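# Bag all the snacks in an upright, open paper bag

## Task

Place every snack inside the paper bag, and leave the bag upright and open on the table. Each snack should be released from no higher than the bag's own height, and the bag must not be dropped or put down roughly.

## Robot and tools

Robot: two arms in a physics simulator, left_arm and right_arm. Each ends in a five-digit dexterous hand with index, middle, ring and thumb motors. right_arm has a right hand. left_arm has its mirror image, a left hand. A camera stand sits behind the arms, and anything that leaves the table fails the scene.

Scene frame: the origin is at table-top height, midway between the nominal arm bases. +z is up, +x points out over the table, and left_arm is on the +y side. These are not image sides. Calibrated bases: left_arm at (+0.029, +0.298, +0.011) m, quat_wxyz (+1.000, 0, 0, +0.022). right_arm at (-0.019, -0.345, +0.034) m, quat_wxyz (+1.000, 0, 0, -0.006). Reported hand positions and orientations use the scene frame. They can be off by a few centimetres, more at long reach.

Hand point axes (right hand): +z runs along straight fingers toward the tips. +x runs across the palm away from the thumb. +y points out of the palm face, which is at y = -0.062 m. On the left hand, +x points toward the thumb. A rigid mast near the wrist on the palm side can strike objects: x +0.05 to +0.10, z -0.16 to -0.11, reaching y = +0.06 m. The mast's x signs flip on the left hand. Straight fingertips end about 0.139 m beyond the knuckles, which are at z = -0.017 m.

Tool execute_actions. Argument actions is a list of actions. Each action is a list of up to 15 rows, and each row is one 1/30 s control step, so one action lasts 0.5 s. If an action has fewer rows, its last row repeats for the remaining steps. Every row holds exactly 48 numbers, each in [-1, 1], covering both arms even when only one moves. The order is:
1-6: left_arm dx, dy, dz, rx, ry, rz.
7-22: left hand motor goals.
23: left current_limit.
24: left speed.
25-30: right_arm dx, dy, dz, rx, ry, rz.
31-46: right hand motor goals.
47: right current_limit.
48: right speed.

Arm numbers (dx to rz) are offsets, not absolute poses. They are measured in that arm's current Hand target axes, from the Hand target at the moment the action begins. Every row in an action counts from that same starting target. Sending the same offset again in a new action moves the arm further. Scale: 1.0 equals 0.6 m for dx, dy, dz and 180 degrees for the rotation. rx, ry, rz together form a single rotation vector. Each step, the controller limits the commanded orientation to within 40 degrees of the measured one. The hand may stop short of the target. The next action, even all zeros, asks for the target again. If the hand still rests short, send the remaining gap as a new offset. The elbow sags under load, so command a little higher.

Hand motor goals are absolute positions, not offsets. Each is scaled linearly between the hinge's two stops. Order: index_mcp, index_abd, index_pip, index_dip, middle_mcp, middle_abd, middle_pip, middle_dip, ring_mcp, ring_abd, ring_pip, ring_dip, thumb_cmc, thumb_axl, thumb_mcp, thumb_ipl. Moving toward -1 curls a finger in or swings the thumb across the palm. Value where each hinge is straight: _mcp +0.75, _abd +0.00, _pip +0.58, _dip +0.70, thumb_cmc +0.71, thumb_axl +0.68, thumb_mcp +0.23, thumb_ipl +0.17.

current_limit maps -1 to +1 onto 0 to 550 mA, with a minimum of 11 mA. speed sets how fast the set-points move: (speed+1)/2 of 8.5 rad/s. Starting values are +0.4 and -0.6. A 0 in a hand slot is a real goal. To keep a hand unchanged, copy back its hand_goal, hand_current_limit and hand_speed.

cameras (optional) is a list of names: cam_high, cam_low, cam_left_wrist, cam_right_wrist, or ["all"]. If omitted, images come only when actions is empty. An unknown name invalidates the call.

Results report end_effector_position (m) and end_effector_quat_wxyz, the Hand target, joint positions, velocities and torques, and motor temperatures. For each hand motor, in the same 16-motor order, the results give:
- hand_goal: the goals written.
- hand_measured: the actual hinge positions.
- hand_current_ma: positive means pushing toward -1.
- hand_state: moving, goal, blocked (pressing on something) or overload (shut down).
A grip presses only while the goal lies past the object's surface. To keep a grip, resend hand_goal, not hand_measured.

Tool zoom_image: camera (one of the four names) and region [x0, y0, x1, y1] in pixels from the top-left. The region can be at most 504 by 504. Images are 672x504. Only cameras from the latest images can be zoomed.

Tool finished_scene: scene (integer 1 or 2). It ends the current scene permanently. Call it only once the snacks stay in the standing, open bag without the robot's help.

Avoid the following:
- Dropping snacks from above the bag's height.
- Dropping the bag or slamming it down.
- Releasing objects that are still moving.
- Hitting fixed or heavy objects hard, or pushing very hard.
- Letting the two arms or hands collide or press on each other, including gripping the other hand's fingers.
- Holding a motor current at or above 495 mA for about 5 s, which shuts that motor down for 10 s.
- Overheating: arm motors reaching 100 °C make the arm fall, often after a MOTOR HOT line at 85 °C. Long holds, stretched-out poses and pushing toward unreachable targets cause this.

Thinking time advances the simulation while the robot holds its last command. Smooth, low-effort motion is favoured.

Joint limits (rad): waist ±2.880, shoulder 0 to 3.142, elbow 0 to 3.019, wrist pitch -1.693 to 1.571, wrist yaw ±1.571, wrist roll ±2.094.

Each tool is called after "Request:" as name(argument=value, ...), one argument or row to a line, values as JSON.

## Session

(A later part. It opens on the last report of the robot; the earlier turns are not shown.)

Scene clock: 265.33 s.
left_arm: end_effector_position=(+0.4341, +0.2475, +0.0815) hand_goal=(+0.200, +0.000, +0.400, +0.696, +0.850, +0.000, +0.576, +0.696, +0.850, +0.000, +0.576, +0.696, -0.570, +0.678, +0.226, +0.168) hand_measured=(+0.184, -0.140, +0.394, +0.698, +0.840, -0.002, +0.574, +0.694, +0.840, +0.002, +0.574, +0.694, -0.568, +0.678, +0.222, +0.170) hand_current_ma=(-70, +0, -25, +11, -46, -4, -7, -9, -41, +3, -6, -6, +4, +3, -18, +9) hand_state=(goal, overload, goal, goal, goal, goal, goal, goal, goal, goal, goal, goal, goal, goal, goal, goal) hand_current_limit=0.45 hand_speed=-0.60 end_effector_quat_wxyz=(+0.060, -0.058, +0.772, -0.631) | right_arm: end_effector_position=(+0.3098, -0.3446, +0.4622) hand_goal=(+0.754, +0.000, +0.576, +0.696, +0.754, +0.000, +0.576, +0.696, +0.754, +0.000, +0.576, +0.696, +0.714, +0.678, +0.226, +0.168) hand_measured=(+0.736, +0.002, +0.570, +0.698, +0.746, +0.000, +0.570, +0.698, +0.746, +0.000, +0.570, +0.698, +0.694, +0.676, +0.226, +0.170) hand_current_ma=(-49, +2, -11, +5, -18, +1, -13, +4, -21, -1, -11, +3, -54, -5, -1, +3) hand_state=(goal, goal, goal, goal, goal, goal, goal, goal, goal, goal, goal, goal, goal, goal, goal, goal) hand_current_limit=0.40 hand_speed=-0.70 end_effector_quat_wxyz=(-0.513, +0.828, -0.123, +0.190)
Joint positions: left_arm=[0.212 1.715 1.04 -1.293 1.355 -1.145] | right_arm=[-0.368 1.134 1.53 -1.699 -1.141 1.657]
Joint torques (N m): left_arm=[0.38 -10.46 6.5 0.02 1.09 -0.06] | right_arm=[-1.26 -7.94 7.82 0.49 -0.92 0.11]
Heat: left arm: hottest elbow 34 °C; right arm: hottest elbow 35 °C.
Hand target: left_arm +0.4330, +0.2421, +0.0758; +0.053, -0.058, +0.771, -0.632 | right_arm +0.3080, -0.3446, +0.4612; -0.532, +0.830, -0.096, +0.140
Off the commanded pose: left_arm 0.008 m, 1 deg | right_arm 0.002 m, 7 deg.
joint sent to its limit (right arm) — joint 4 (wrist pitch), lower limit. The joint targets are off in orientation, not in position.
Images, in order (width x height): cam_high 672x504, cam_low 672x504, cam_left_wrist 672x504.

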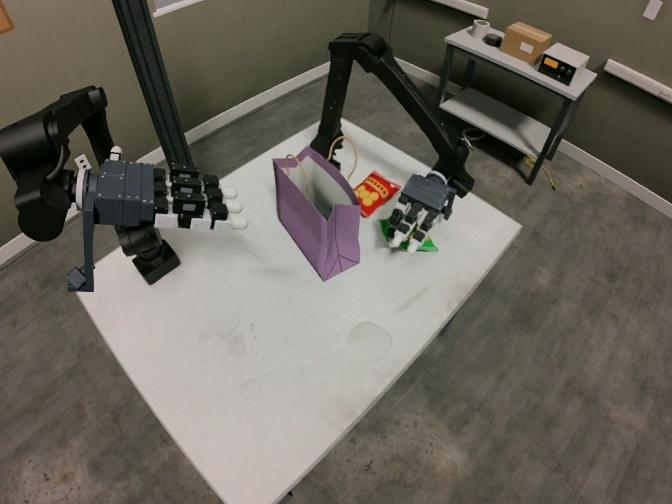

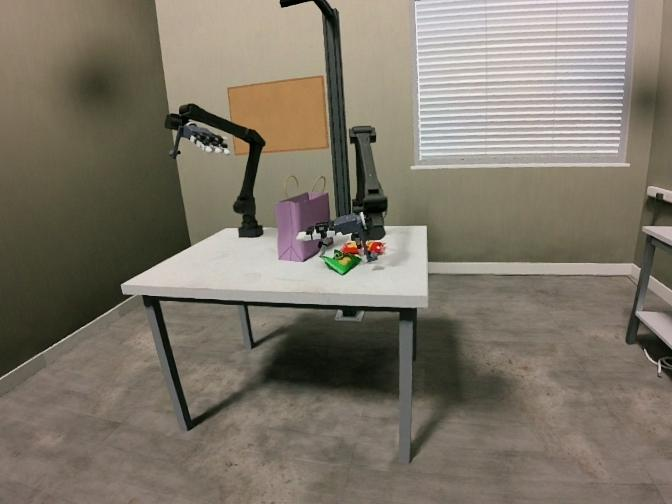

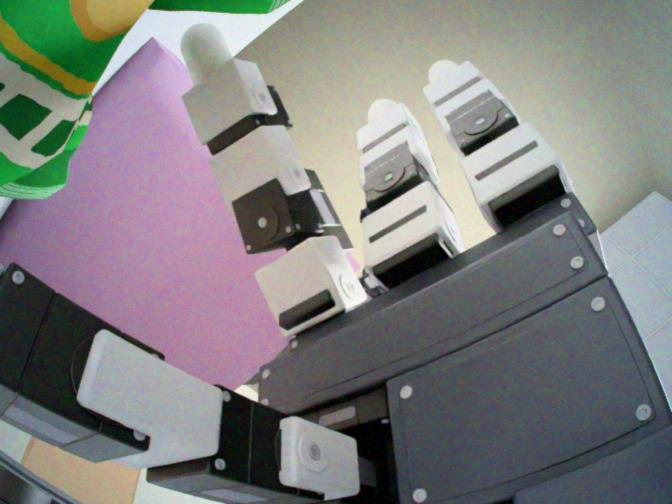

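Request:
execute_actions(
  actions=[
    [[0,-0.0652,-0.0139,0,0,0,0.3,0,0.576,0.696,0.9,0,0.576,0.696,0.9,0,0.576,0.696,-0.571,0.678,0.3,0.168,0.45,-0.5,0,0,0,0,0,0,0.754,0,0.576,0.696,0.754,0,0.576,0.696,0.754,0,0.576,0.696,0.714,0.678,0.226,0.168,0.4,-0.7]],
    [[0.01,-0.12,-0.0739,0,0,0,0.3,0,0.576,0.696,0.9,0,0.576,0.696,0.9,0,0.576,0.696,-0.571,0.678,0.3,0.168,0.45,-0.5,0,0,0,0,0,0,0.754,0,0.576,0.696,0.754,0,0.576,0.696,0.754,0,0.576,0.696,0.714,0.678,0.226,0.168,0.4,-0.7]],
  ],
  cameras=["cam_high","cam_low","cam_left_wrist"],
)

Request:
zoom_image(
  camera="cam_high",
  region=[340, 130, 500, 290],
)

Scene clock: 267.33 s.
left_arm: end_effector_position=(+0.4093, +0.2628, +0.1853) hand_goal=(+0.300, +0.000, +0.576, +0.696, +0.900, +0.000, +0.576, +0.696, +0.900, +0.000, +0.576, +0.696, -0.570, +0.678, +0.300, +0.168) hand_measured=(+0.282, -0.140, +0.568, +0.698, +0.878, -0.002, +0.574, +0.694, +0.882, +0.002, +0.574, +0.694, -0.570, +0.678, +0.296, +0.170) hand_current_ma=(-81, +0, -29, +10, -96, -4, -7, -9, -81, +3, -6, -6, +0, +3, -21, +8) hand_state=(goal, overload, goal, goal, blocked, goal, goal, goal, goal, goal, goal, goal, goal, goal, goal, goal) hand_current_limit=0.45 hand_speed=-0.50 end_effector_quat_wxyz=(+0.051, -0.075, +0.776, -0.624) | right_arm: end_effector_position=(+0.3098, -0.3446, +0.4622) hand_goal=(+0.754, +0.000, +0.576, +0.696, +0.754, +0.000, +0.576, +0.696, +0.754, +0.000, +0.576, +0.696, +0.714, +0.678, +0.226, +0.168) hand_measured=(+0.736, +0.002, +0.570, +0.698, +0.746, +0.000, +0.570, +0.698, +0.746, +0.000, +0.570, +0.698, +0.694, +0.676, +0.226, +0.170) hand_current_ma=(-49, +2, -11, +5, -18, +1, -13, +4, -21, -1, -11, +3, -54, -5, -1, +3) hand_state=(goal, goal, goal, goal, goal, goal, goal, goal, goal, goal, goal, goal, goal, goal, goal, goal) hand_current_limit=0.40 hand_speed=-0.70 end_effector_quat_wxyz=(-0.513, +0.828, -0.123, +0.190)
Joint positions: left_arm=[0.26 1.547 1.138 -1.674 1.32 -1.058] | right_arm=[-0.368 1.134 1.53 -1.699 -1.141 1.657]
Joint torques (N m): left_arm=[1.96 -9.52 10.84 -1.11 0.84 0.11] | right_arm=[-1.38 -7.77 7.88 0.32 -0.91 0.1]
Heat: left arm: hottest elbow 34 °C; right arm: hottest elbow 35 °C.
Hand target: left_arm +0.4214, +0.2705, +0.1949; +0.053, -0.058, +0.771, -0.632 | right_arm +0.3080, -0.3446, +0.4612; -0.532, +0.830, -0.096, +0.140
Off the commanded pose: left_arm 0.017 m, 2 deg | right_arm 0.002 m, 7 deg.
joint sent to its limit (left arm) — joint 4 (wrist pitch), lower limit. The joint targets still meet the commanded pose.
joint sent to its limit (right arm) — joint 4 (wrist pitch), lower limit. The joint targets are off in orientation, not in position.
Images, in order (width x height): cam_high 672x504, cam_low 672x504, cam_left_wrist 672x504.

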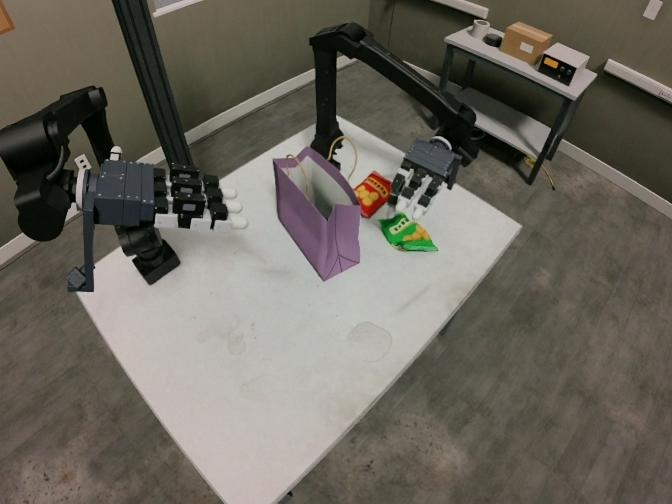

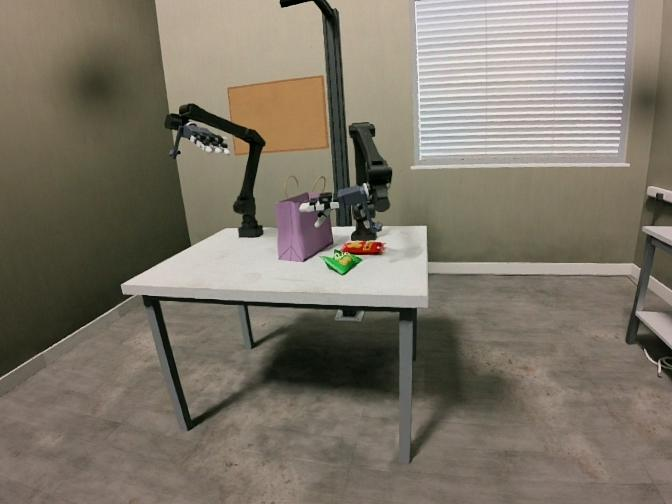

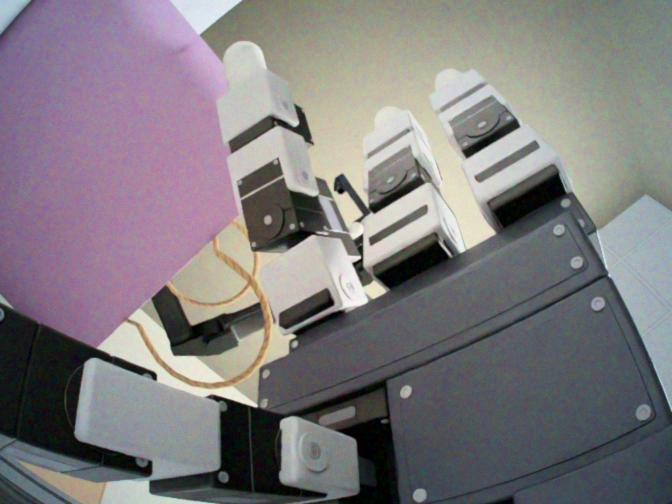

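Scaled by 3.150.

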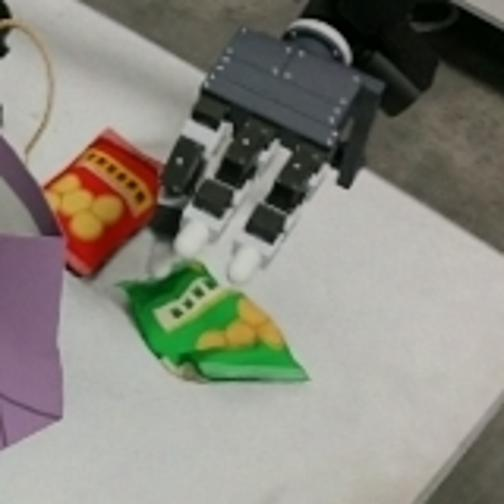

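Request:
execute_actions(
  actions=[
    [[0.0047,-0.0417,-0.044,-0.1444,0,0,0.48,0,0.576,0.696,0.75,0,0.576,0.696,0.75,0,0.576,0.696,-0.1,0.678,0.226,0.168,0.45,-0.5,0,0,0,0,0,0,0.754,0,0.576,0.696,0.754,0,0.576,0.696,0.754,0,0.576,0.696,0.714,0.678,0.226,0.168,0.4,-0.7]],
    [[0.006,0.0162,-0.0207,-0.1444,0,0,0.48,0,0.576,0.696,0.6,0,0.576,0.696,0.6,0,0.576,0.696,0.3,0.678,0.226,0.168,0.45,-0.5,0,0,0,0,0,0,0.754,0,0.576,0.696,0.754,0,0.576,0.696,0.754,0,0.576,0.696,0.714,0.678,0.226,0.168,0.4,-0.7]],
    [[0.0032,0.0185,0.0003,-0.1444,0,0,0.48,0,0.576,0.696,0.48,0,0.576,0.696,0.48,0,0.576,0.696,0.714,0.678,0.226,0.168,0.45,-0.5,0,0,0,0,0,0,0.754,0,0.576,0.696,0.754,0,0.576,0.696,0.754,0,0.576,0.696,0.714,0.678,0.226,0.168,0.4,-0.7]],
  ],
  cameras=["cam_high","cam_low","cam_left_wrist"],
)

Request:
zoom_image(
  camera="cam_high",
  region=[340, 130, 500, 290],
)

Scene clock: 271.93 s.
left_arm: end_effector_position=(+0.3906, +0.3166, +0.2087) hand_goal=(+0.480, +0.000, +0.576, +0.696, +0.480, +0.000, +0.576, +0.696, +0.480, +0.000, +0.576, +0.696, +0.714, +0.678, +0.226, +0.168) hand_measured=(+0.480, -0.140, +0.574, +0.698, +0.480, -0.002, +0.576, +0.694, +0.480, +0.002, +0.576, +0.694, +0.712, +0.678, +0.224, +0.168) hand_current_ma=(+1, +0, -7, +10, +2, -4, -2, -9, +2, +3, -2, -6, -8, +3, -11, +4) hand_state=(goal, overload, goal, goal, goal, goal, goal, goal, goal, goal, goal, goal, goal, goal, goal, goal) hand_current_limit=0.45 hand_speed=-0.50 end_effector_quat_wxyz=(-0.009, -0.073, +0.997, -0.004) | right_arm: end_effector_position=(+0.3098, -0.3446, +0.4622) hand_goal=(+0.754, +0.000, +0.576, +0.696, +0.754, +0.000, +0.576, +0.696, +0.754, +0.000, +0.576, +0.696, +0.714, +0.678, +0.226, +0.168) hand_measured=(+0.736, +0.002, +0.570, +0.698, +0.746, +0.000, +0.570, +0.698, +0.746, +0.000, +0.570, +0.698, +0.694, +0.676, +0.226, +0.170) hand_current_ma=(-49, +2, -11, +5, -18, +1, -13, +4, -21, -1, -11, +3, -54, -5, -1, +3) hand_state=(goal, goal, goal, goal, goal, goal, goal, goal, goal, goal, goal, goal, goal, goal, goal, goal) hand_current_limit=0.40 hand_speed=-0.70 end_effector_quat_wxyz=(-0.513, +0.828, -0.123, +0.190)
Joint positions: left_arm=[-0.194 1.414 1.23 -1.403 0.012 -1.867] | right_arm=[-0.368 1.134 1.53 -1.699 -1.141 1.657]
Joint torques (N m): left_arm=[1.38 -8.06 12.4 -0.09 -0.4 -0.04] | right_arm=[-1.73 -7.41 7.83 0.5 -0.88 0.12]
Heat: left arm: hottest elbow 34 °C; right arm: hottest elbow 35 °C.
Hand target: left_arm +0.4059, +0.3151, +0.2193; +0.005, -0.078, +0.997, -0.006 | right_arm +0.3080, -0.3446, +0.4612; -0.532, +0.830, -0.096, +0.140
Off the commanded pose: left_arm 0.019 m, 2 deg | right_arm 0.002 m, 7 deg.
joint sent to its limit (right arm) — joint 4 (wrist pitch), lower limit. The joint targets are off in orientation, not in position.
Images, in order (width x height): cam_high 672x504, cam_low 672x504, cam_left_wrist 672x504.

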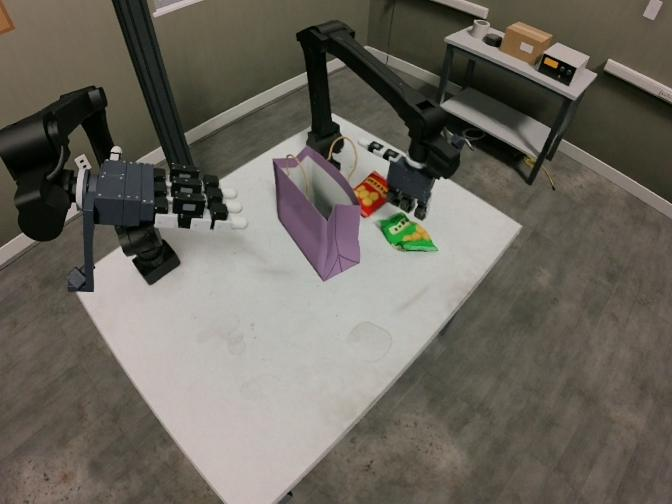

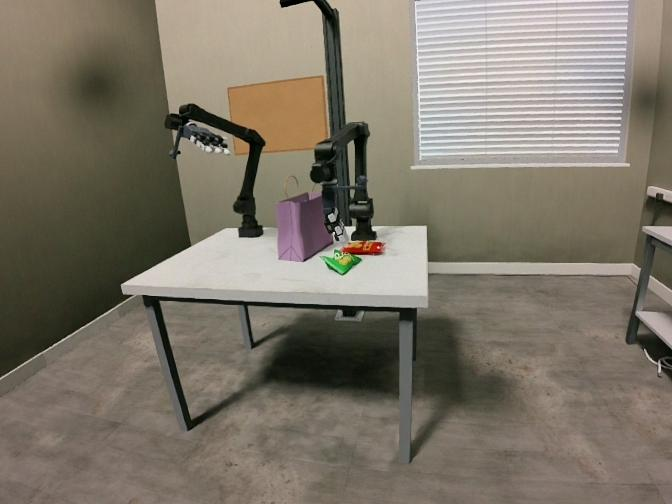

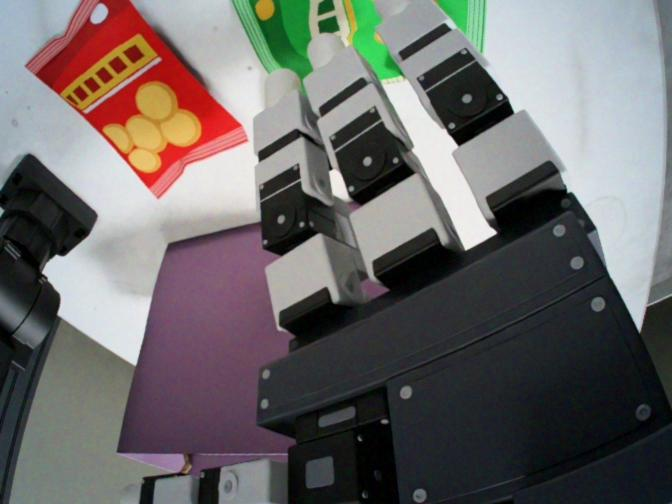

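Scaled by 3.150.

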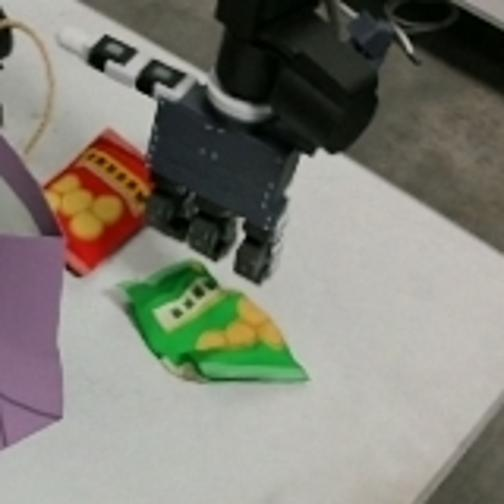

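Request:
execute_actions(
  actions=[
    [[-0.0185,0.0095,0.1,0,0,0.1056,0.48,0,0.576,0.696,0.48,0,0.576,0.696,0.48,0,0.576,0.696,0.714,0.678,0.226,0.168,0.45,-0.5,0,0,0,0,0,0,0.754,0,0.576,0.696,0.754,0,0.576,0.696,0.754,0,0.576,0.696,0.714,0.678,0.226,0.168,0.4,-0.7]],
    [[0,0,0.07,0,0,0,0.48,0,0.576,0.696,0.48,0,0.576,0.696,0.48,0,0.576,0.696,0.714,0.678,0.226,0.168,0.45,-0.5,0,0,0,0,0,0,0.754,0,0.576,0.696,0.754,0,0.576,0.696,0.754,0,0.576,0.696,0.714,0.678,0.226,0.168,0.4,-0.7]],
  ],
  cameras=["cam_high","cam_left_wrist"],
)

Request:
zoom_image(
  camera="cam_high",
  region=[340, 130, 500, 290],
)

Scene clock: 275.50 s.
left_arm: end_effector_position=(+0.4181, +0.3239, +0.1349) hand_goal=(+0.480, +0.000, +0.576, +0.696, +0.480, +0.000, +0.576, +0.696, +0.480, +0.000, +0.576, +0.696, +0.714, +0.678, +0.226, +0.168) hand_measured=(+0.462, -0.166, +0.564, +0.692, +0.476, -0.004, +0.572, +0.694, +0.480, +0.006, +0.576, +0.696, +0.712, +0.678, +0.224, +0.168) hand_current_ma=(-83, +0, -50, -18, -17, -10, -14, -9, +1, +18, +0, -2, -5, +3, -14, +4) hand_state=(goal, overload, goal, goal, goal, goal, goal, goal, goal, goal, goal, goal, goal, goal, goal, goal) hand_current_limit=0.45 hand_speed=-0.50 end_effector_quat_wxyz=(+0.021, +0.081, +0.997, -0.004) | right_arm: end_effector_position=(+0.3098, -0.3446, +0.4622) hand_goal=(+0.754, +0.000, +0.576, +0.696, +0.754, +0.000, +0.576, +0.696, +0.754, +0.000, +0.576, +0.696, +0.714, +0.678, +0.226, +0.168) hand_measured=(+0.736, +0.002, +0.570, +0.698, +0.746, +0.000, +0.570, +0.698, +0.746, +0.000, +0.570, +0.698, +0.694, +0.676, +0.226, +0.170) hand_current_ma=(-49, +2, -11, +5, -18, +1, -13, +4, -21, -1, -11, +3, -54, -5, -1, +3) hand_state=(goal, goal, goal, goal, goal, goal, goal, goal, goal, goal, goal, goal, goal, goal, goal, goal) hand_current_limit=0.40 hand_speed=-0.70 end_effector_quat_wxyz=(-0.513, +0.828, -0.123, +0.190)
Joint positions: left_arm=[-0.195 1.435 1.053 -1.147 0.004 -1.561] | right_arm=[-0.368 1.134 1.53 -1.699 -1.141 1.657]
Joint torques (N m): left_arm=[0.91 -7.06 7.45 0.73 -0.12 0.11] | right_arm=[-1.08 -7.88 7.77 0.36 -0.91 0.12]
Heat: left arm: hottest elbow 34 °C; right arm: hottest elbow 35 °C.
Hand target: left_arm +0.4169, +0.3214, +0.1174; +0.006, +0.088, +0.996, -0.005 | right_arm +0.3080, -0.3446, +0.4612; -0.532, +0.830, -0.096, +0.140
Off the commanded pose: left_arm 0.018 m, 2 deg | right_arm 0.002 m, 7 deg.
joint sent to its limit (right arm) — joint 4 (wrist pitch), lower limit. The joint targets are off in orientation, not in position.
Images, in order (width x height): cam_high 672x504, cam_left_wrist 672x504.

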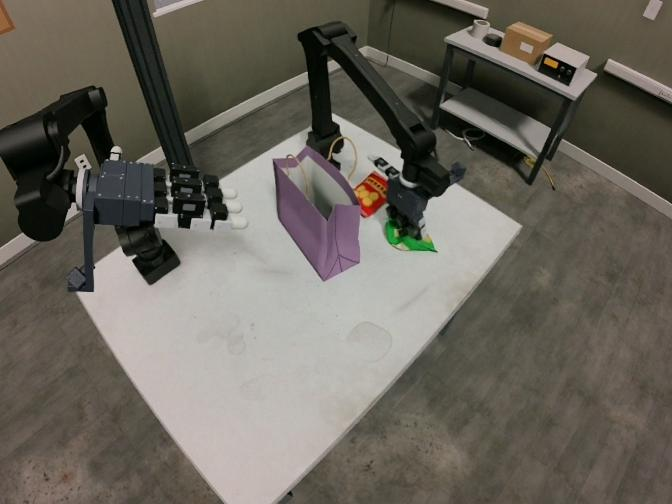

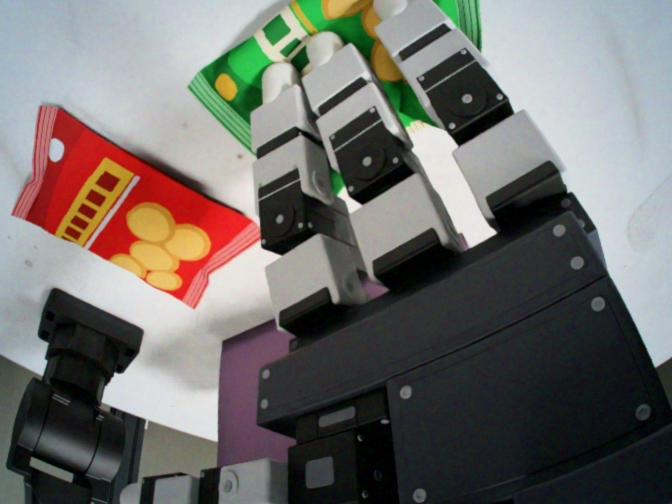

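Scaled by 3.150.

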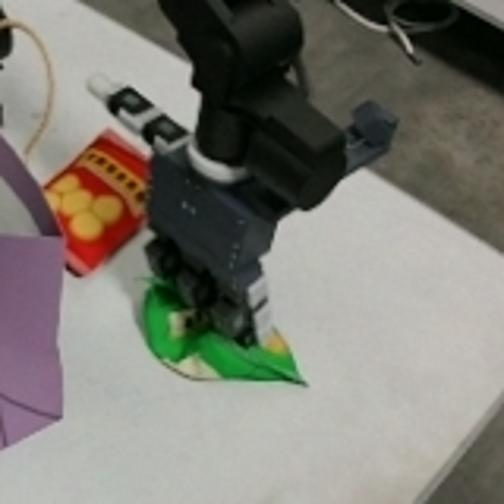

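Request:
execute_actions(
  actions=[
    [[-0.0234,-0.0778,0,0,0,-0.1056,0.48,0,0.576,0.696,0.48,0,0.576,0.696,0.48,0,0.576,0.696,0.714,0.678,0.226,0.168,0.45,-0.5,0,0,0,0,0,0,0.754,0,0.576,0.696,0.754,0,0.576,0.696,0.754,0,0.576,0.696,0.714,0.678,0.226,0.168,0.4,-0.7]],
  ],
  cameras=["cam_high","cam_left_wrist"],
)

Request:
zoom_image(
  camera="cam_high",
  region=[340, 130, 500, 290],
)

Scene clock: 277.23 s.
left_arm: end_effector_position=(+0.4131, +0.2793, +0.1250) hand_goal=(+0.480, +0.000, +0.576, +0.696, +0.480, +0.000, +0.576, +0.696, +0.480, +0.000, +0.576, +0.696, +0.714, +0.678, +0.226, +0.168) hand_measured=(+0.440, -0.196, +0.550, +0.686, +0.474, -0.008, +0.570, +0.694, +0.470, +0.002, +0.570, +0.696, +0.712, +0.678, +0.224, +0.168) hand_current_ma=(-184, +0, -108, -42, -24, -31, -26, -11, -46, +8, -24, -2, -5, +3, -14, +4) hand_state=(blocked, overload, blocked, goal, goal, goal, goal, goal, goal, goal, goal, goal, goal, goal, goal, goal) hand_current_limit=0.45 hand_speed=-0.50 end_effector_quat_wxyz=(+0.013, -0.075, +0.997, -0.006) | right_arm: end_effector_position=(+0.3098, -0.3446, +0.4622) hand_goal=(+0.754, +0.000, +0.576, +0.696, +0.754, +0.000, +0.576, +0.696, +0.754, +0.000, +0.576, +0.696, +0.714, +0.678, +0.226, +0.168) hand_measured=(+0.736, +0.002, +0.570, +0.698, +0.746, +0.000, +0.570, +0.698, +0.746, +0.000, +0.570, +0.698, +0.694, +0.676, +0.226, +0.170) hand_current_ma=(-49, +2, -11, +5, -18, +1, -13, +4, -21, -1, -11, +3, -54, -5, -1, +3) hand_state=(goal, goal, goal, goal, goal, goal, goal, goal, goal, goal, goal, goal, goal, goal, goal, goal) hand_current_limit=0.40 hand_speed=-0.70 end_effector_quat_wxyz=(-0.513, +0.828, -0.123, +0.190)
Joint positions: left_arm=[-0.275 1.524 1.124 -1.142 0.003 -1.952] | right_arm=[-0.368 1.134 1.53 -1.699 -1.141 1.657]
Joint torques (N m): left_arm=[0.67 -7.12 10.55 0.08 -0.07 -0.07] | right_arm=[-1.55 -7.53 7.69 0.36 -0.9 0.11]
Heat: left arm: hottest elbow 34 °C; right arm: hottest elbow 35 °C.
Hand target: left_arm +0.4226, +0.2730, +0.1178; +0.005, -0.078, +0.997, -0.006 | right_arm +0.3080, -0.3446, +0.4612; -0.532, +0.830, -0.096, +0.140
Off the commanded pose: left_arm 0.013 m, 1 deg | right_arm 0.002 m, 7 deg.
joint sent to its limit (right arm) — joint 4 (wrist pitch), lower limit. The joint targets are off in orientation, not in position.
Images, in order (width x height): cam_high 672x504, cam_left_wrist 672x504.

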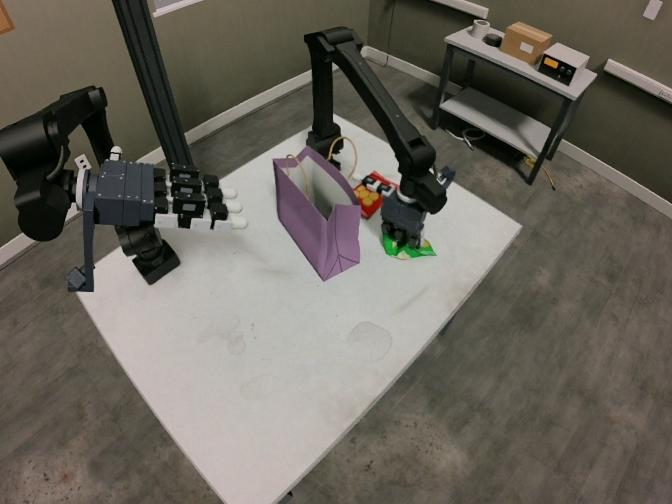

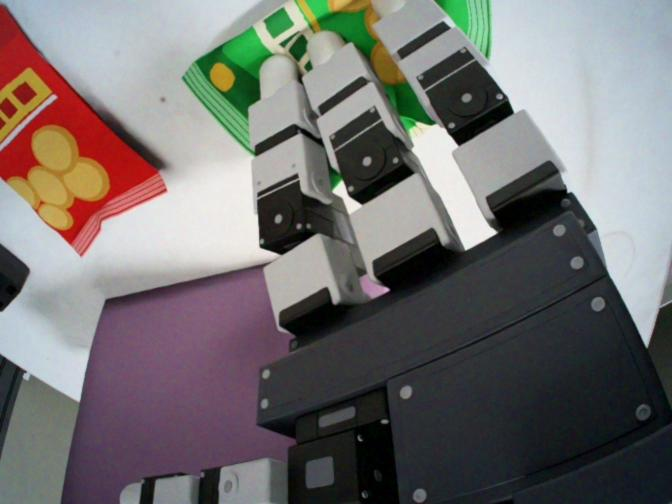

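Scaled by 3.150.

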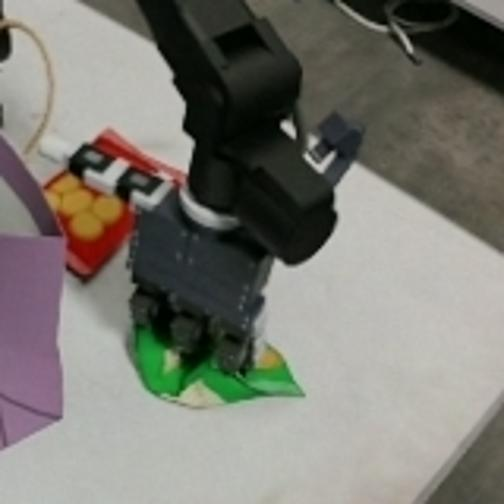

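Request:
execute_actions(
  actions=[
    [[0,0,-0.1667,0,0,0,0.48,0,0.576,0.696,0.48,0,0.576,0.696,0.48,0,0.576,0.696,0.714,0.678,0.226,0.168,0.45,-0.5,0,0,0,0,0,0,0.754,0,0.576,0.696,0.754,0,0.576,0.696,0.754,0,0.576,0.696,0.714,0.678,0.226,0.168,0.4,-0.7]],
    [[-0.003,-0.0343,0,0.1444,0,0,0.48,0,0.576,0.696,0.6,0,0.576,0.696,0.6,0,0.576,0.696,0.4,0.678,0.226,0.168,0.45,-0.5,0,0,0,0,0,0,0.754,0,0.576,0.696,0.754,0,0.576,0.696,0.754,0,0.576,0.696,0.714,0.678,0.226,0.168,0.4,-0.7]],
    [[-0.003,-0.0162,0.045,0.1444,0,0,0.35,0,0.576,0.696,0.8,0,0.576,0.696,0.8,0,0.576,0.696,-0.1,0.678,0.226,0.168,0.45,-0.5,0,0,0,0,0,0,0.754,0,0.576,0.696,0.754,0,0.576,0.696,0.754,0,0.576,0.696,0.714,0.678,0.226,0.168,0.4,-0.7]],
    [[-0.0035,0.0333,0.0655,0.1444,0,0,0.233,0,0.576,0.696,0.9,0,0.576,0.696,0.9,0,0.576,0.696,-0.571,0.678,0.226,0.168,0.45,-0.5,0,0,0,0,0,0,0.754,0,0.576,0.696,0.754,0,0.576,0.696,0.754,0,0.576,0.696,0.714,0.678,0.226,0.168,0.4,-0.7]],
  ],
  cameras=["cam_high","cam_low","cam_left_wrist"],
)

Request:
zoom_image(
  camera="cam_high",
  region=[340, 130, 500, 290],
)

Scene clock: 282.37 s.
left_arm: end_effector_position=(+0.4341, +0.2143, +0.1616) hand_goal=(+0.234, +0.000, +0.576, +0.696, +0.900, +0.000, +0.576, +0.696, +0.900, +0.000, +0.576, +0.696, -0.570, +0.678, +0.226, +0.168) hand_measured=(+0.228, -0.192, +0.574, +0.694, +0.884, -0.004, +0.574, +0.694, +0.886, +0.002, +0.574, +0.696, -0.568, +0.678, +0.224, +0.168) hand_current_ma=(-27, +0, -7, -10, -72, -10, -10, -9, -62, +4, -11, -2, +5, +3, -14, +3) hand_state=(goal, overload, goal, goal, goal, goal, goal, goal, goal, goal, goal, goal, goal, goal, goal, goal) hand_current_limit=0.45 hand_speed=-0.50 end_effector_quat_wxyz=(+0.059, -0.058, +0.772, -0.630) | right_arm: end_effector_position=(+0.3098, -0.3446, +0.4622) hand_goal=(+0.754, +0.000, +0.576, +0.696, +0.754, +0.000, +0.576, +0.696, +0.754, +0.000, +0.576, +0.696, +0.714, +0.678, +0.226, +0.168) hand_measured=(+0.736, +0.002, +0.570, +0.698, +0.746, +0.000, +0.570, +0.698, +0.746, +0.000, +0.570, +0.698, +0.694, +0.676, +0.226, +0.170) hand_current_ma=(-49, +2, -11, +5, -18, +1, -13, +4, -21, -1, -11, +3, -54, -5, -1, +3) hand_state=(goal, goal, goal, goal, goal, goal, goal, goal, goal, goal, goal, goal, goal, goal, goal, goal) hand_current_limit=0.40 hand_speed=-0.70 end_effector_quat_wxyz=(-0.513, +0.828, -0.123, +0.190)
Joint positions: left_arm=[0.132 1.509 1.048 -1.141 1.369 -1.52] | right_arm=[-0.368 1.134 1.53 -1.699 -1.141 1.657]
Joint torques (N m): left_arm=[1.38 -8.7 9.02 -0.28 1.23 0.1] | right_arm=[-1.32 -7.88 7.86 0.49 -0.89 0.11]
Heat: left arm: hottest elbow 34 °C; right arm: hottest elbow 35 °C.
Hand target: left_arm +0.4371, +0.2153, +0.1588; +0.053, -0.058, +0.771, -0.632 | right_arm +0.3080, -0.3446, +0.4612; -0.532, +0.830, -0.096, +0.140
Off the commanded pose: left_arm 0.004 m, 1 deg | right_arm 0.002 m, 7 deg.
joint sent to its limit (right arm) — joint 4 (wrist pitch), lower limit. The joint targets are off in orientation, not in position.
Images, in order (width x height): cam_high 672x504, cam_low 672x504, cam_left_wrist 672x504.

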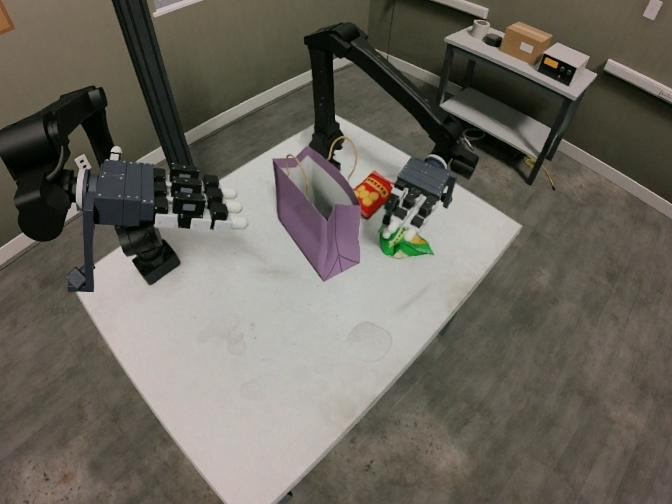

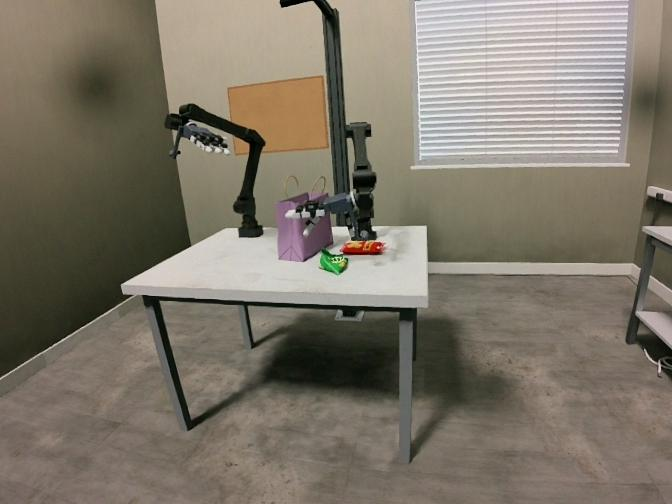

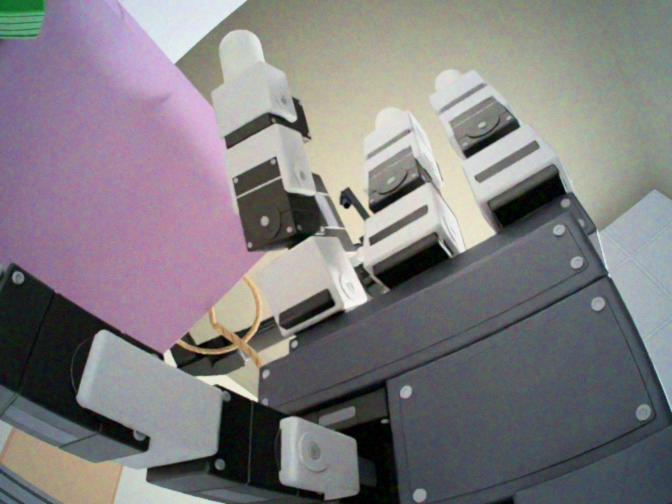

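Scaled by 3.150.

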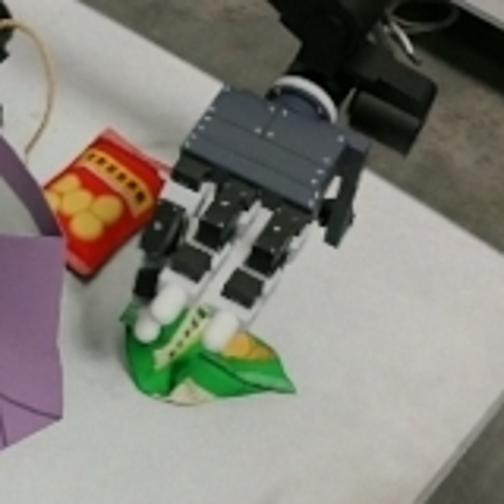

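Request:
execute_actions(
  actions=[
    [[-0.0153,0.0813,0.01,0,0.0598,0.0127,0.233,0,0.576,0.696,0.9,0,0.576,0.696,0.9,0,0.576,0.696,-0.571,0.678,0.226,0.168,0.45,-0.5,0,0,0,0,0,0,0.754,0,0.576,0.696,0.754,0,0.576,0.696,0.754,0,0.576,0.696,0.714,0.678,0.226,0.168,0.4,-0.7]],
  ],
  cameras=["cam_high","cam_low","cam_left_wrist"],
)

Request:
zoom_image(
  camera="cam_high",
  region=[340, 130, 500, 290],
)

Request:
zoom_image(
  camera="cam_low",
  region=[260, 180, 400, 290],
)

Scene clock: 285.87 s.
left_arm: end_effector_position=(+0.4317, +0.2219, +0.1079) hand_goal=(+0.234, +0.000, +0.576, +0.696, +0.900, +0.000, +0.576, +0.696, +0.900, +0.000, +0.576, +0.696, -0.570, +0.678, +0.226, +0.168) hand_measured=(+0.228, -0.192, +0.574, +0.694, +0.884, -0.002, +0.574, +0.694, +0.886, +0.002, +0.574, +0.696, -0.570, +0.678, +0.224, +0.168) hand_current_ma=(-28, +0, -7, -10, -72, -10, -10, -9, -62, +4, -11, -2, +3, +3, -14, +3) hand_state=(goal, overload, goal, goal, goal, goal, goal, goal, goal, goal, goal, goal, goal, goal, goal, goal) hand_current_limit=0.45 hand_speed=-0.50 end_effector_quat_wxyz=(+0.009, -0.012, +0.784, -0.621) | right_arm: end_effector_position=(+0.3098, -0.3446, +0.4622) hand_goal=(+0.754, +0.000, +0.576, +0.696, +0.754, +0.000, +0.576, +0.696, +0.754, +0.000, +0.576, +0.696, +0.714, +0.678, +0.226, +0.168) hand_measured=(+0.736, +0.002, +0.570, +0.698, +0.746, +0.000, +0.570, +0.698, +0.746, +0.000, +0.570, +0.698, +0.694, +0.676, +0.226, +0.170) hand_current_ma=(-49, +2, -11, +5, -18, +1, -13, +4, -21, -1, -11, +3, -54, -5, -1, +3) hand_state=(goal, goal, goal, goal, goal, goal, goal, goal, goal, goal, goal, goal, goal, goal, goal, goal) hand_current_limit=0.40 hand_speed=-0.70 end_effector_quat_wxyz=(-0.513, +0.828, -0.123, +0.190)
Joint positions: left_arm=[0.131 1.727 1.139 -1.531 1.3 -1.007] | right_arm=[-0.368 1.134 1.53 -1.699 -1.141 1.657]
Joint torques (N m): left_arm=[0.38 -10.17 10.07 -1.21 0.83 0.1] | right_arm=[-1.38 -8.06 7.62 0.29 -0.87 0.13]
Heat: left arm: hottest elbow 34 °C; right arm: hottest elbow 35 °C.
Hand target: left_arm +0.4459, +0.2204, +0.1098; -0.007, +0.017, +0.774, -0.633 | right_arm +0.3080, -0.3446, +0.4612; -0.532, +0.830, -0.096, +0.140
Off the commanded pose: left_arm 0.015 m, 4 deg | right_arm 0.002 m, 7 deg.
joint sent to its limit (right arm) — joint 4 (wrist pitch), lower limit. The joint targets are off in orientation, not in position.
Images, in order (width x height): cam_high 672x504, cam_low 672x504, cam_left_wrist 672x504.

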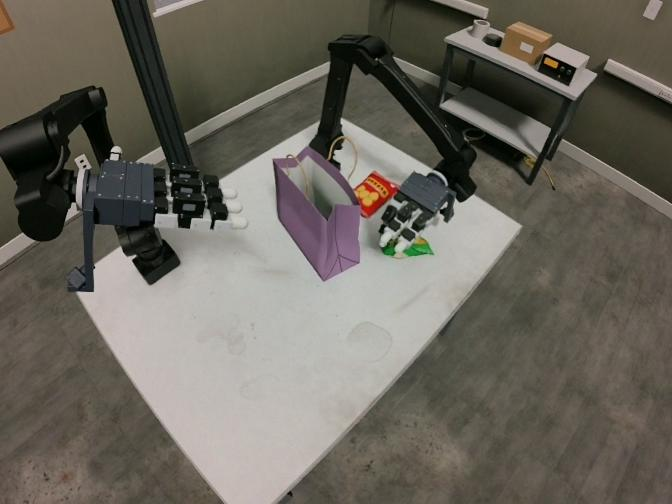

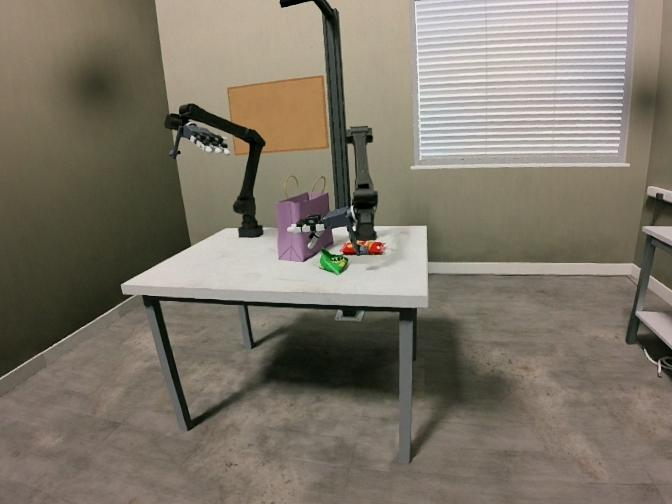

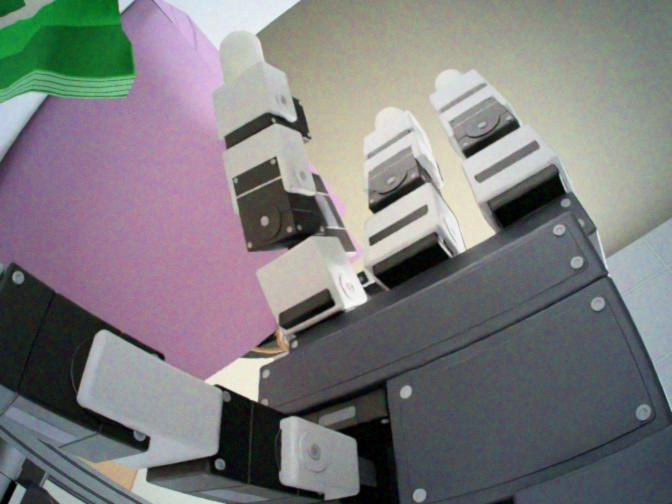

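Scaled by 3.150.

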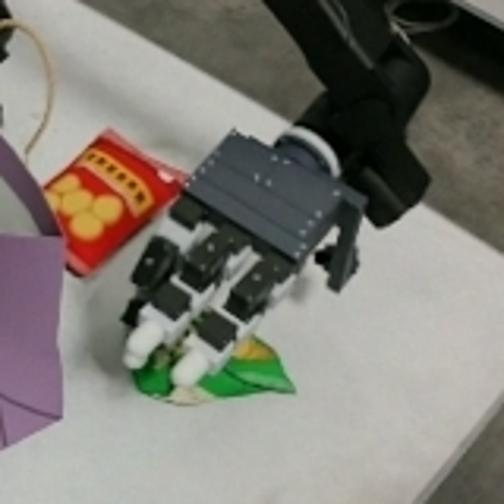

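Scaled by 3.600.

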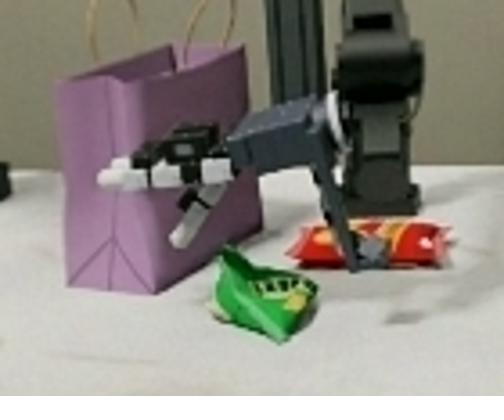

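Request:
execute_actions(
  actions=[
    [[-0.0147,0.0915,0.0104,0,0,0,0.233,0,0.576,0.696,0.9,0,0.576,0.696,0.9,0,0.576,0.696,-0.571,0.678,0.226,0.168,0.45,-0.5,0,0,0,0,0,0,0.754,0,0.576,0.696,0.754,0,0.576,0.696,0.754,0,0.576,0.696,0.714,0.678,0.226,0.168,0.4,-0.7]],
  ],
  cameras=["cam_high","cam_low","cam_left_wrist"],
)

Request:
zoom_image(
  camera="cam_high",
  region=[340, 130, 500, 290],
)

Request:
zoom_image(
  camera="cam_low",
  region=[260, 180, 400, 290],
)

Scene clock: 288.00 s.
left_arm: end_effector_position=(+0.4430, +0.2232, +0.0551) hand_goal=(+0.234, +0.000, +0.576, +0.696, +0.900, +0.000, +0.576, +0.696, +0.900, +0.000, +0.576, +0.696, -0.570, +0.678, +0.226, +0.168) hand_measured=(+0.226, -0.192, +0.574, +0.694, +0.884, -0.002, +0.574, +0.694, +0.886, +0.002, +0.574, +0.696, -0.572, +0.678, +0.228, +0.170) hand_current_ma=(-37, +0, -7, -10, -74, -9, -11, -9, -65, +3, -11, -2, -7, +3, +6, +9) hand_state=(goal, overload, goal, goal, goal, goal, goal, goal, goal, goal, goal, goal, goal, goal, goal, goal) hand_current_limit=0.45 hand_speed=-0.50 end_effector_quat_wxyz=(-0.008, +0.011, +0.774, -0.632) | right_arm: end_effector_position=(+0.3098, -0.3446, +0.4622) hand_goal=(+0.754, +0.000, +0.576, +0.696, +0.754, +0.000, +0.576, +0.696, +0.754, +0.000, +0.576, +0.696, +0.714, +0.678, +0.226, +0.168) hand_measured=(+0.736, +0.002, +0.570, +0.698, +0.746, +0.000, +0.570, +0.698, +0.746, +0.000, +0.570, +0.698, +0.694, +0.676, +0.226, +0.170) hand_current_ma=(-49, +2, -11, +5, -18, +1, -13, +4, -21, -1, -11, +3, -54, -5, -1, +3) hand_state=(goal, goal, goal, goal, goal, goal, goal, goal, goal, goal, goal, goal, goal, goal, goal, goal) hand_current_limit=0.40 hand_speed=-0.70 end_effector_quat_wxyz=(-0.513, +0.828, -0.123, +0.190)
Joint positions: left_arm=[0.131 1.908 1.191 -1.63 1.287 -0.773] | right_arm=[-0.368 1.134 1.53 -1.699 -1.141 1.657]
Joint torques (N m): left_arm=[1.03 -11.58 8.87 -1.59 0.63 0.11] | right_arm=[-1.32 -7.82 7.86 0.47 -0.89 0.11]
Heat: left arm: hottest elbow 34 °C; right arm: hottest elbow 35 °C.
Hand target: left_arm +0.4555, +0.2248, +0.0548; -0.007, +0.017, +0.774, -0.633 | right_arm +0.3080, -0.3446, +0.4612; -0.532, +0.830, -0.096, +0.140
Off the commanded pose: left_arm 0.013 m, 1 deg | right_arm 0.002 m, 7 deg.
joint sent to its limit (right arm) — joint 4 (wrist pitch), lower limit. The joint targets are off in orientation, not in position.
Images, in order (width x height): cam_high 672x504, cam_low 672x504, cam_left_wrist 672x504.

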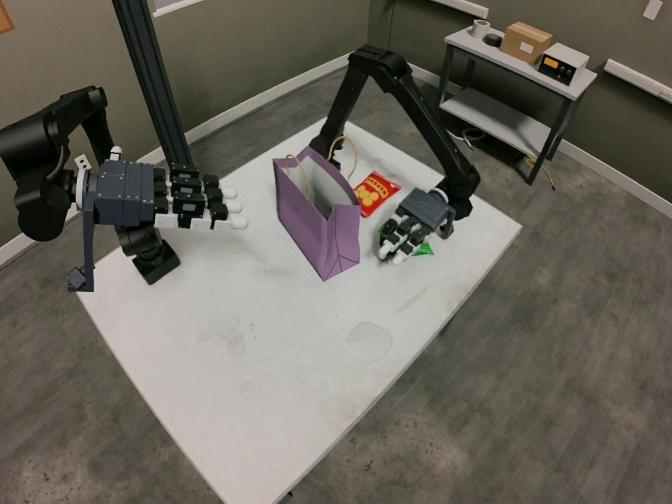

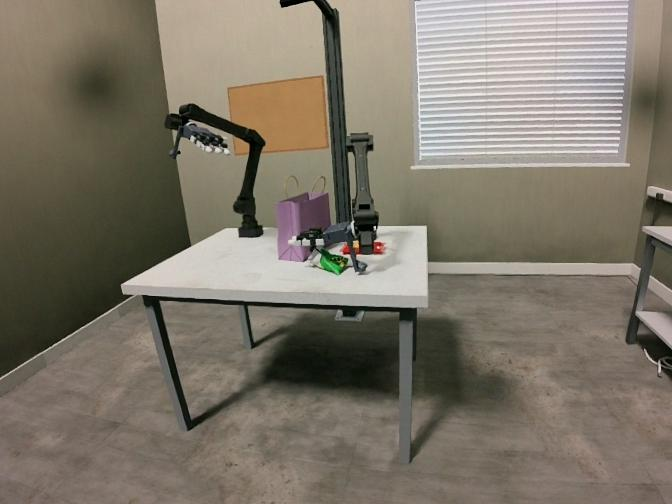

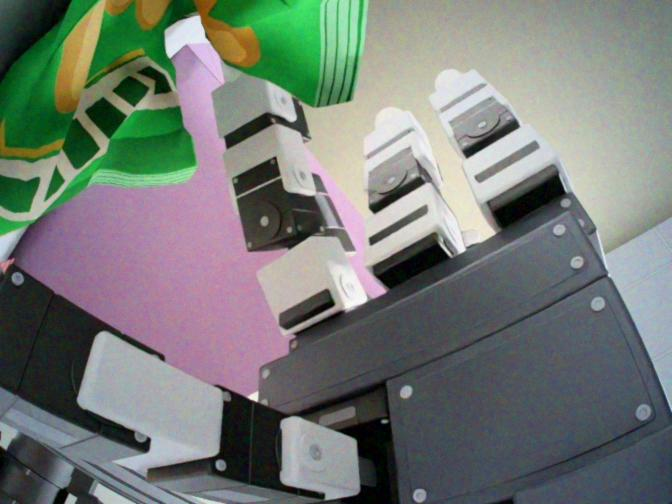

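Scaled by 3.150.

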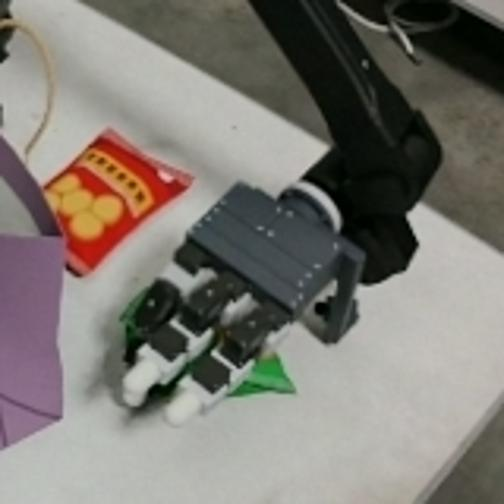

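Scaled by 3.600.

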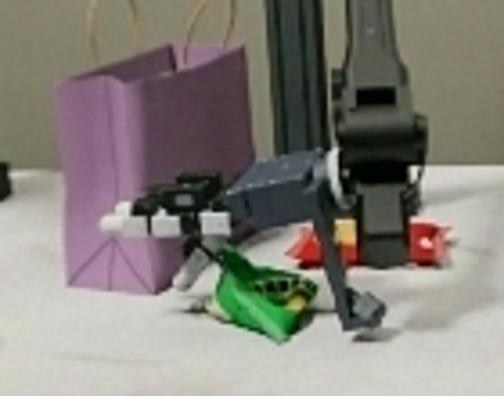

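Request:
execute_actions(
  actions=[
    [[0,0,0,0,0,0,0.17,0,0.4,0.696,0.9,0,0.576,0.696,0.9,0,0.576,0.696,-0.571,0.678,0.1,0.168,0.45,-0.7,0,0,0,0,0,0,0.754,0,0.576,0.696,0.754,0,0.576,0.696,0.754,0,0.576,0.696,0.714,0.678,0.226,0.168,0.4,-0.7]],
    [[0,0,0,0,0,0,0.12,0,0.1,0.696,0.9,0,0.576,0.696,0.9,0,0.576,0.696,-0.571,0.678,-0.05,0.168,0.45,-0.7,0,0,0,0,0,0,0.754,0,0.576,0.696,0.754,0,0.576,0.696,0.754,0,0.576,0.696,0.714,0.678,0.226,0.168,0.4,-0.7]],
  ],
  cameras=["cam_low","cam_left_wrist"],
)

Request:
zoom_image(
  camera="cam_low",
  region=[260, 180, 400, 290],
)

Scene clock: 290.07 s.
left_arm: end_effector_position=(+0.4428, +0.2229, +0.0566) hand_goal=(+0.120, +0.000, +0.100, +0.696, +0.900, +0.000, +0.576, +0.696, +0.900, +0.000, +0.576, +0.696, -0.570, +0.678, -0.050, +0.168) hand_measured=(+0.154, -0.192, +0.150, +0.706, +0.884, -0.002, +0.574, +0.694, +0.886, +0.002, +0.574, +0.696, -0.572, +0.678, -0.012, +0.176) hand_current_ma=(+163, +0, +225, +37, -74, -9, -11, -9, -65, +3, -11, -2, -7, +3, +215, +39) hand_state=(blocked, overload, blocked, goal, goal, goal, goal, goal, goal, goal, goal, goal, goal, goal, blocked, goal) hand_current_limit=0.45 hand_speed=-0.70 end_effector_quat_wxyz=(-0.010, +0.011, +0.773, -0.634) | right_arm: end_effector_position=(+0.3098, -0.3446, +0.4622) hand_goal=(+0.754, +0.000, +0.576, +0.696, +0.754, +0.000, +0.576, +0.696, +0.754, +0.000, +0.576, +0.696, +0.714, +0.678, +0.226, +0.168) hand_measured=(+0.736, +0.002, +0.570, +0.698, +0.746, +0.000, +0.570, +0.698, +0.746, +0.000, +0.570, +0.698, +0.694, +0.676, +0.226, +0.170) hand_current_ma=(-49, +2, -11, +5, -18, +1, -13, +4, -21, -1, -11, +3, -54, -5, -1, +3) hand_state=(goal, goal, goal, goal, goal, goal, goal, goal, goal, goal, goal, goal, goal, goal, goal, goal) hand_current_limit=0.40 hand_speed=-0.70 end_effector_quat_wxyz=(-0.513, +0.828, -0.123, +0.190)
Joint positions: left_arm=[0.131 1.91 1.195 -1.647 1.288 -0.761] | right_arm=[-0.368 1.134 1.53 -1.699 -1.141 1.657]
Joint torques (N m): left_arm=[1.14 -11.22 8.87 -1.43 0.58 0.12] | right_arm=[-1.38 -7.47 7.77 0.47 -0.91 0.08]
Heat: left arm: hottest elbow 34 °C; right arm: hottest elbow 35 °C.
Hand target: left_arm +0.4556, +0.2248, +0.0548; -0.007, +0.017, +0.774, -0.633 | right_arm +0.3080, -0.3446, +0.4612; -0.532, +0.830, -0.096, +0.140
Off the commanded pose: left_arm 0.013 m, 1 deg | right_arm 0.002 m, 7 deg.
joint sent to its limit (right arm) — joint 4 (wrist pitch), lower limit. The joint targets are off in orientation, not in position.
Images, in order (width x height): cam_low 672x504, cam_left_wrist 672x504.

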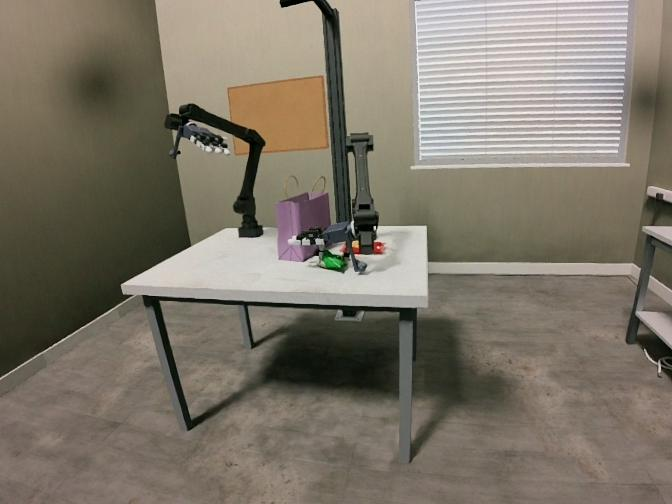

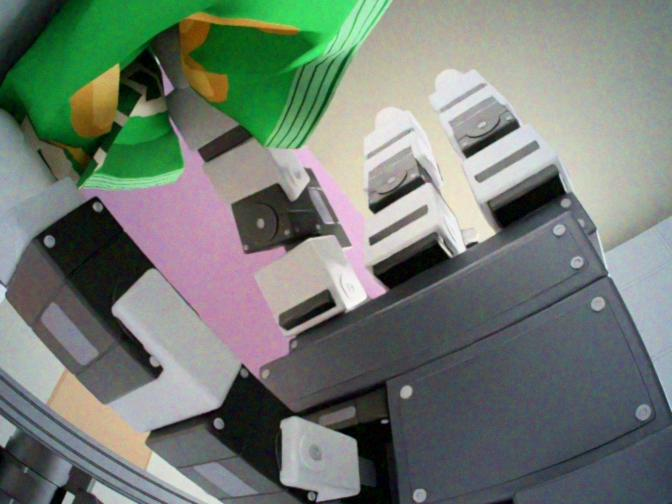

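Scaled by 3.600.

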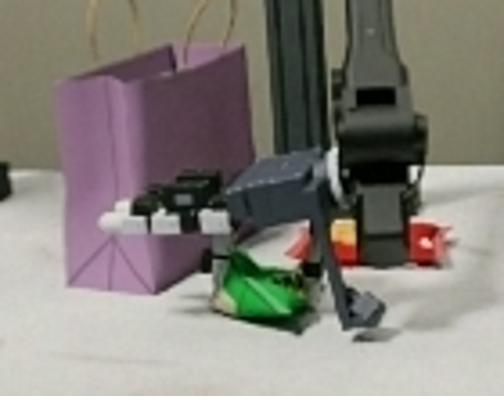

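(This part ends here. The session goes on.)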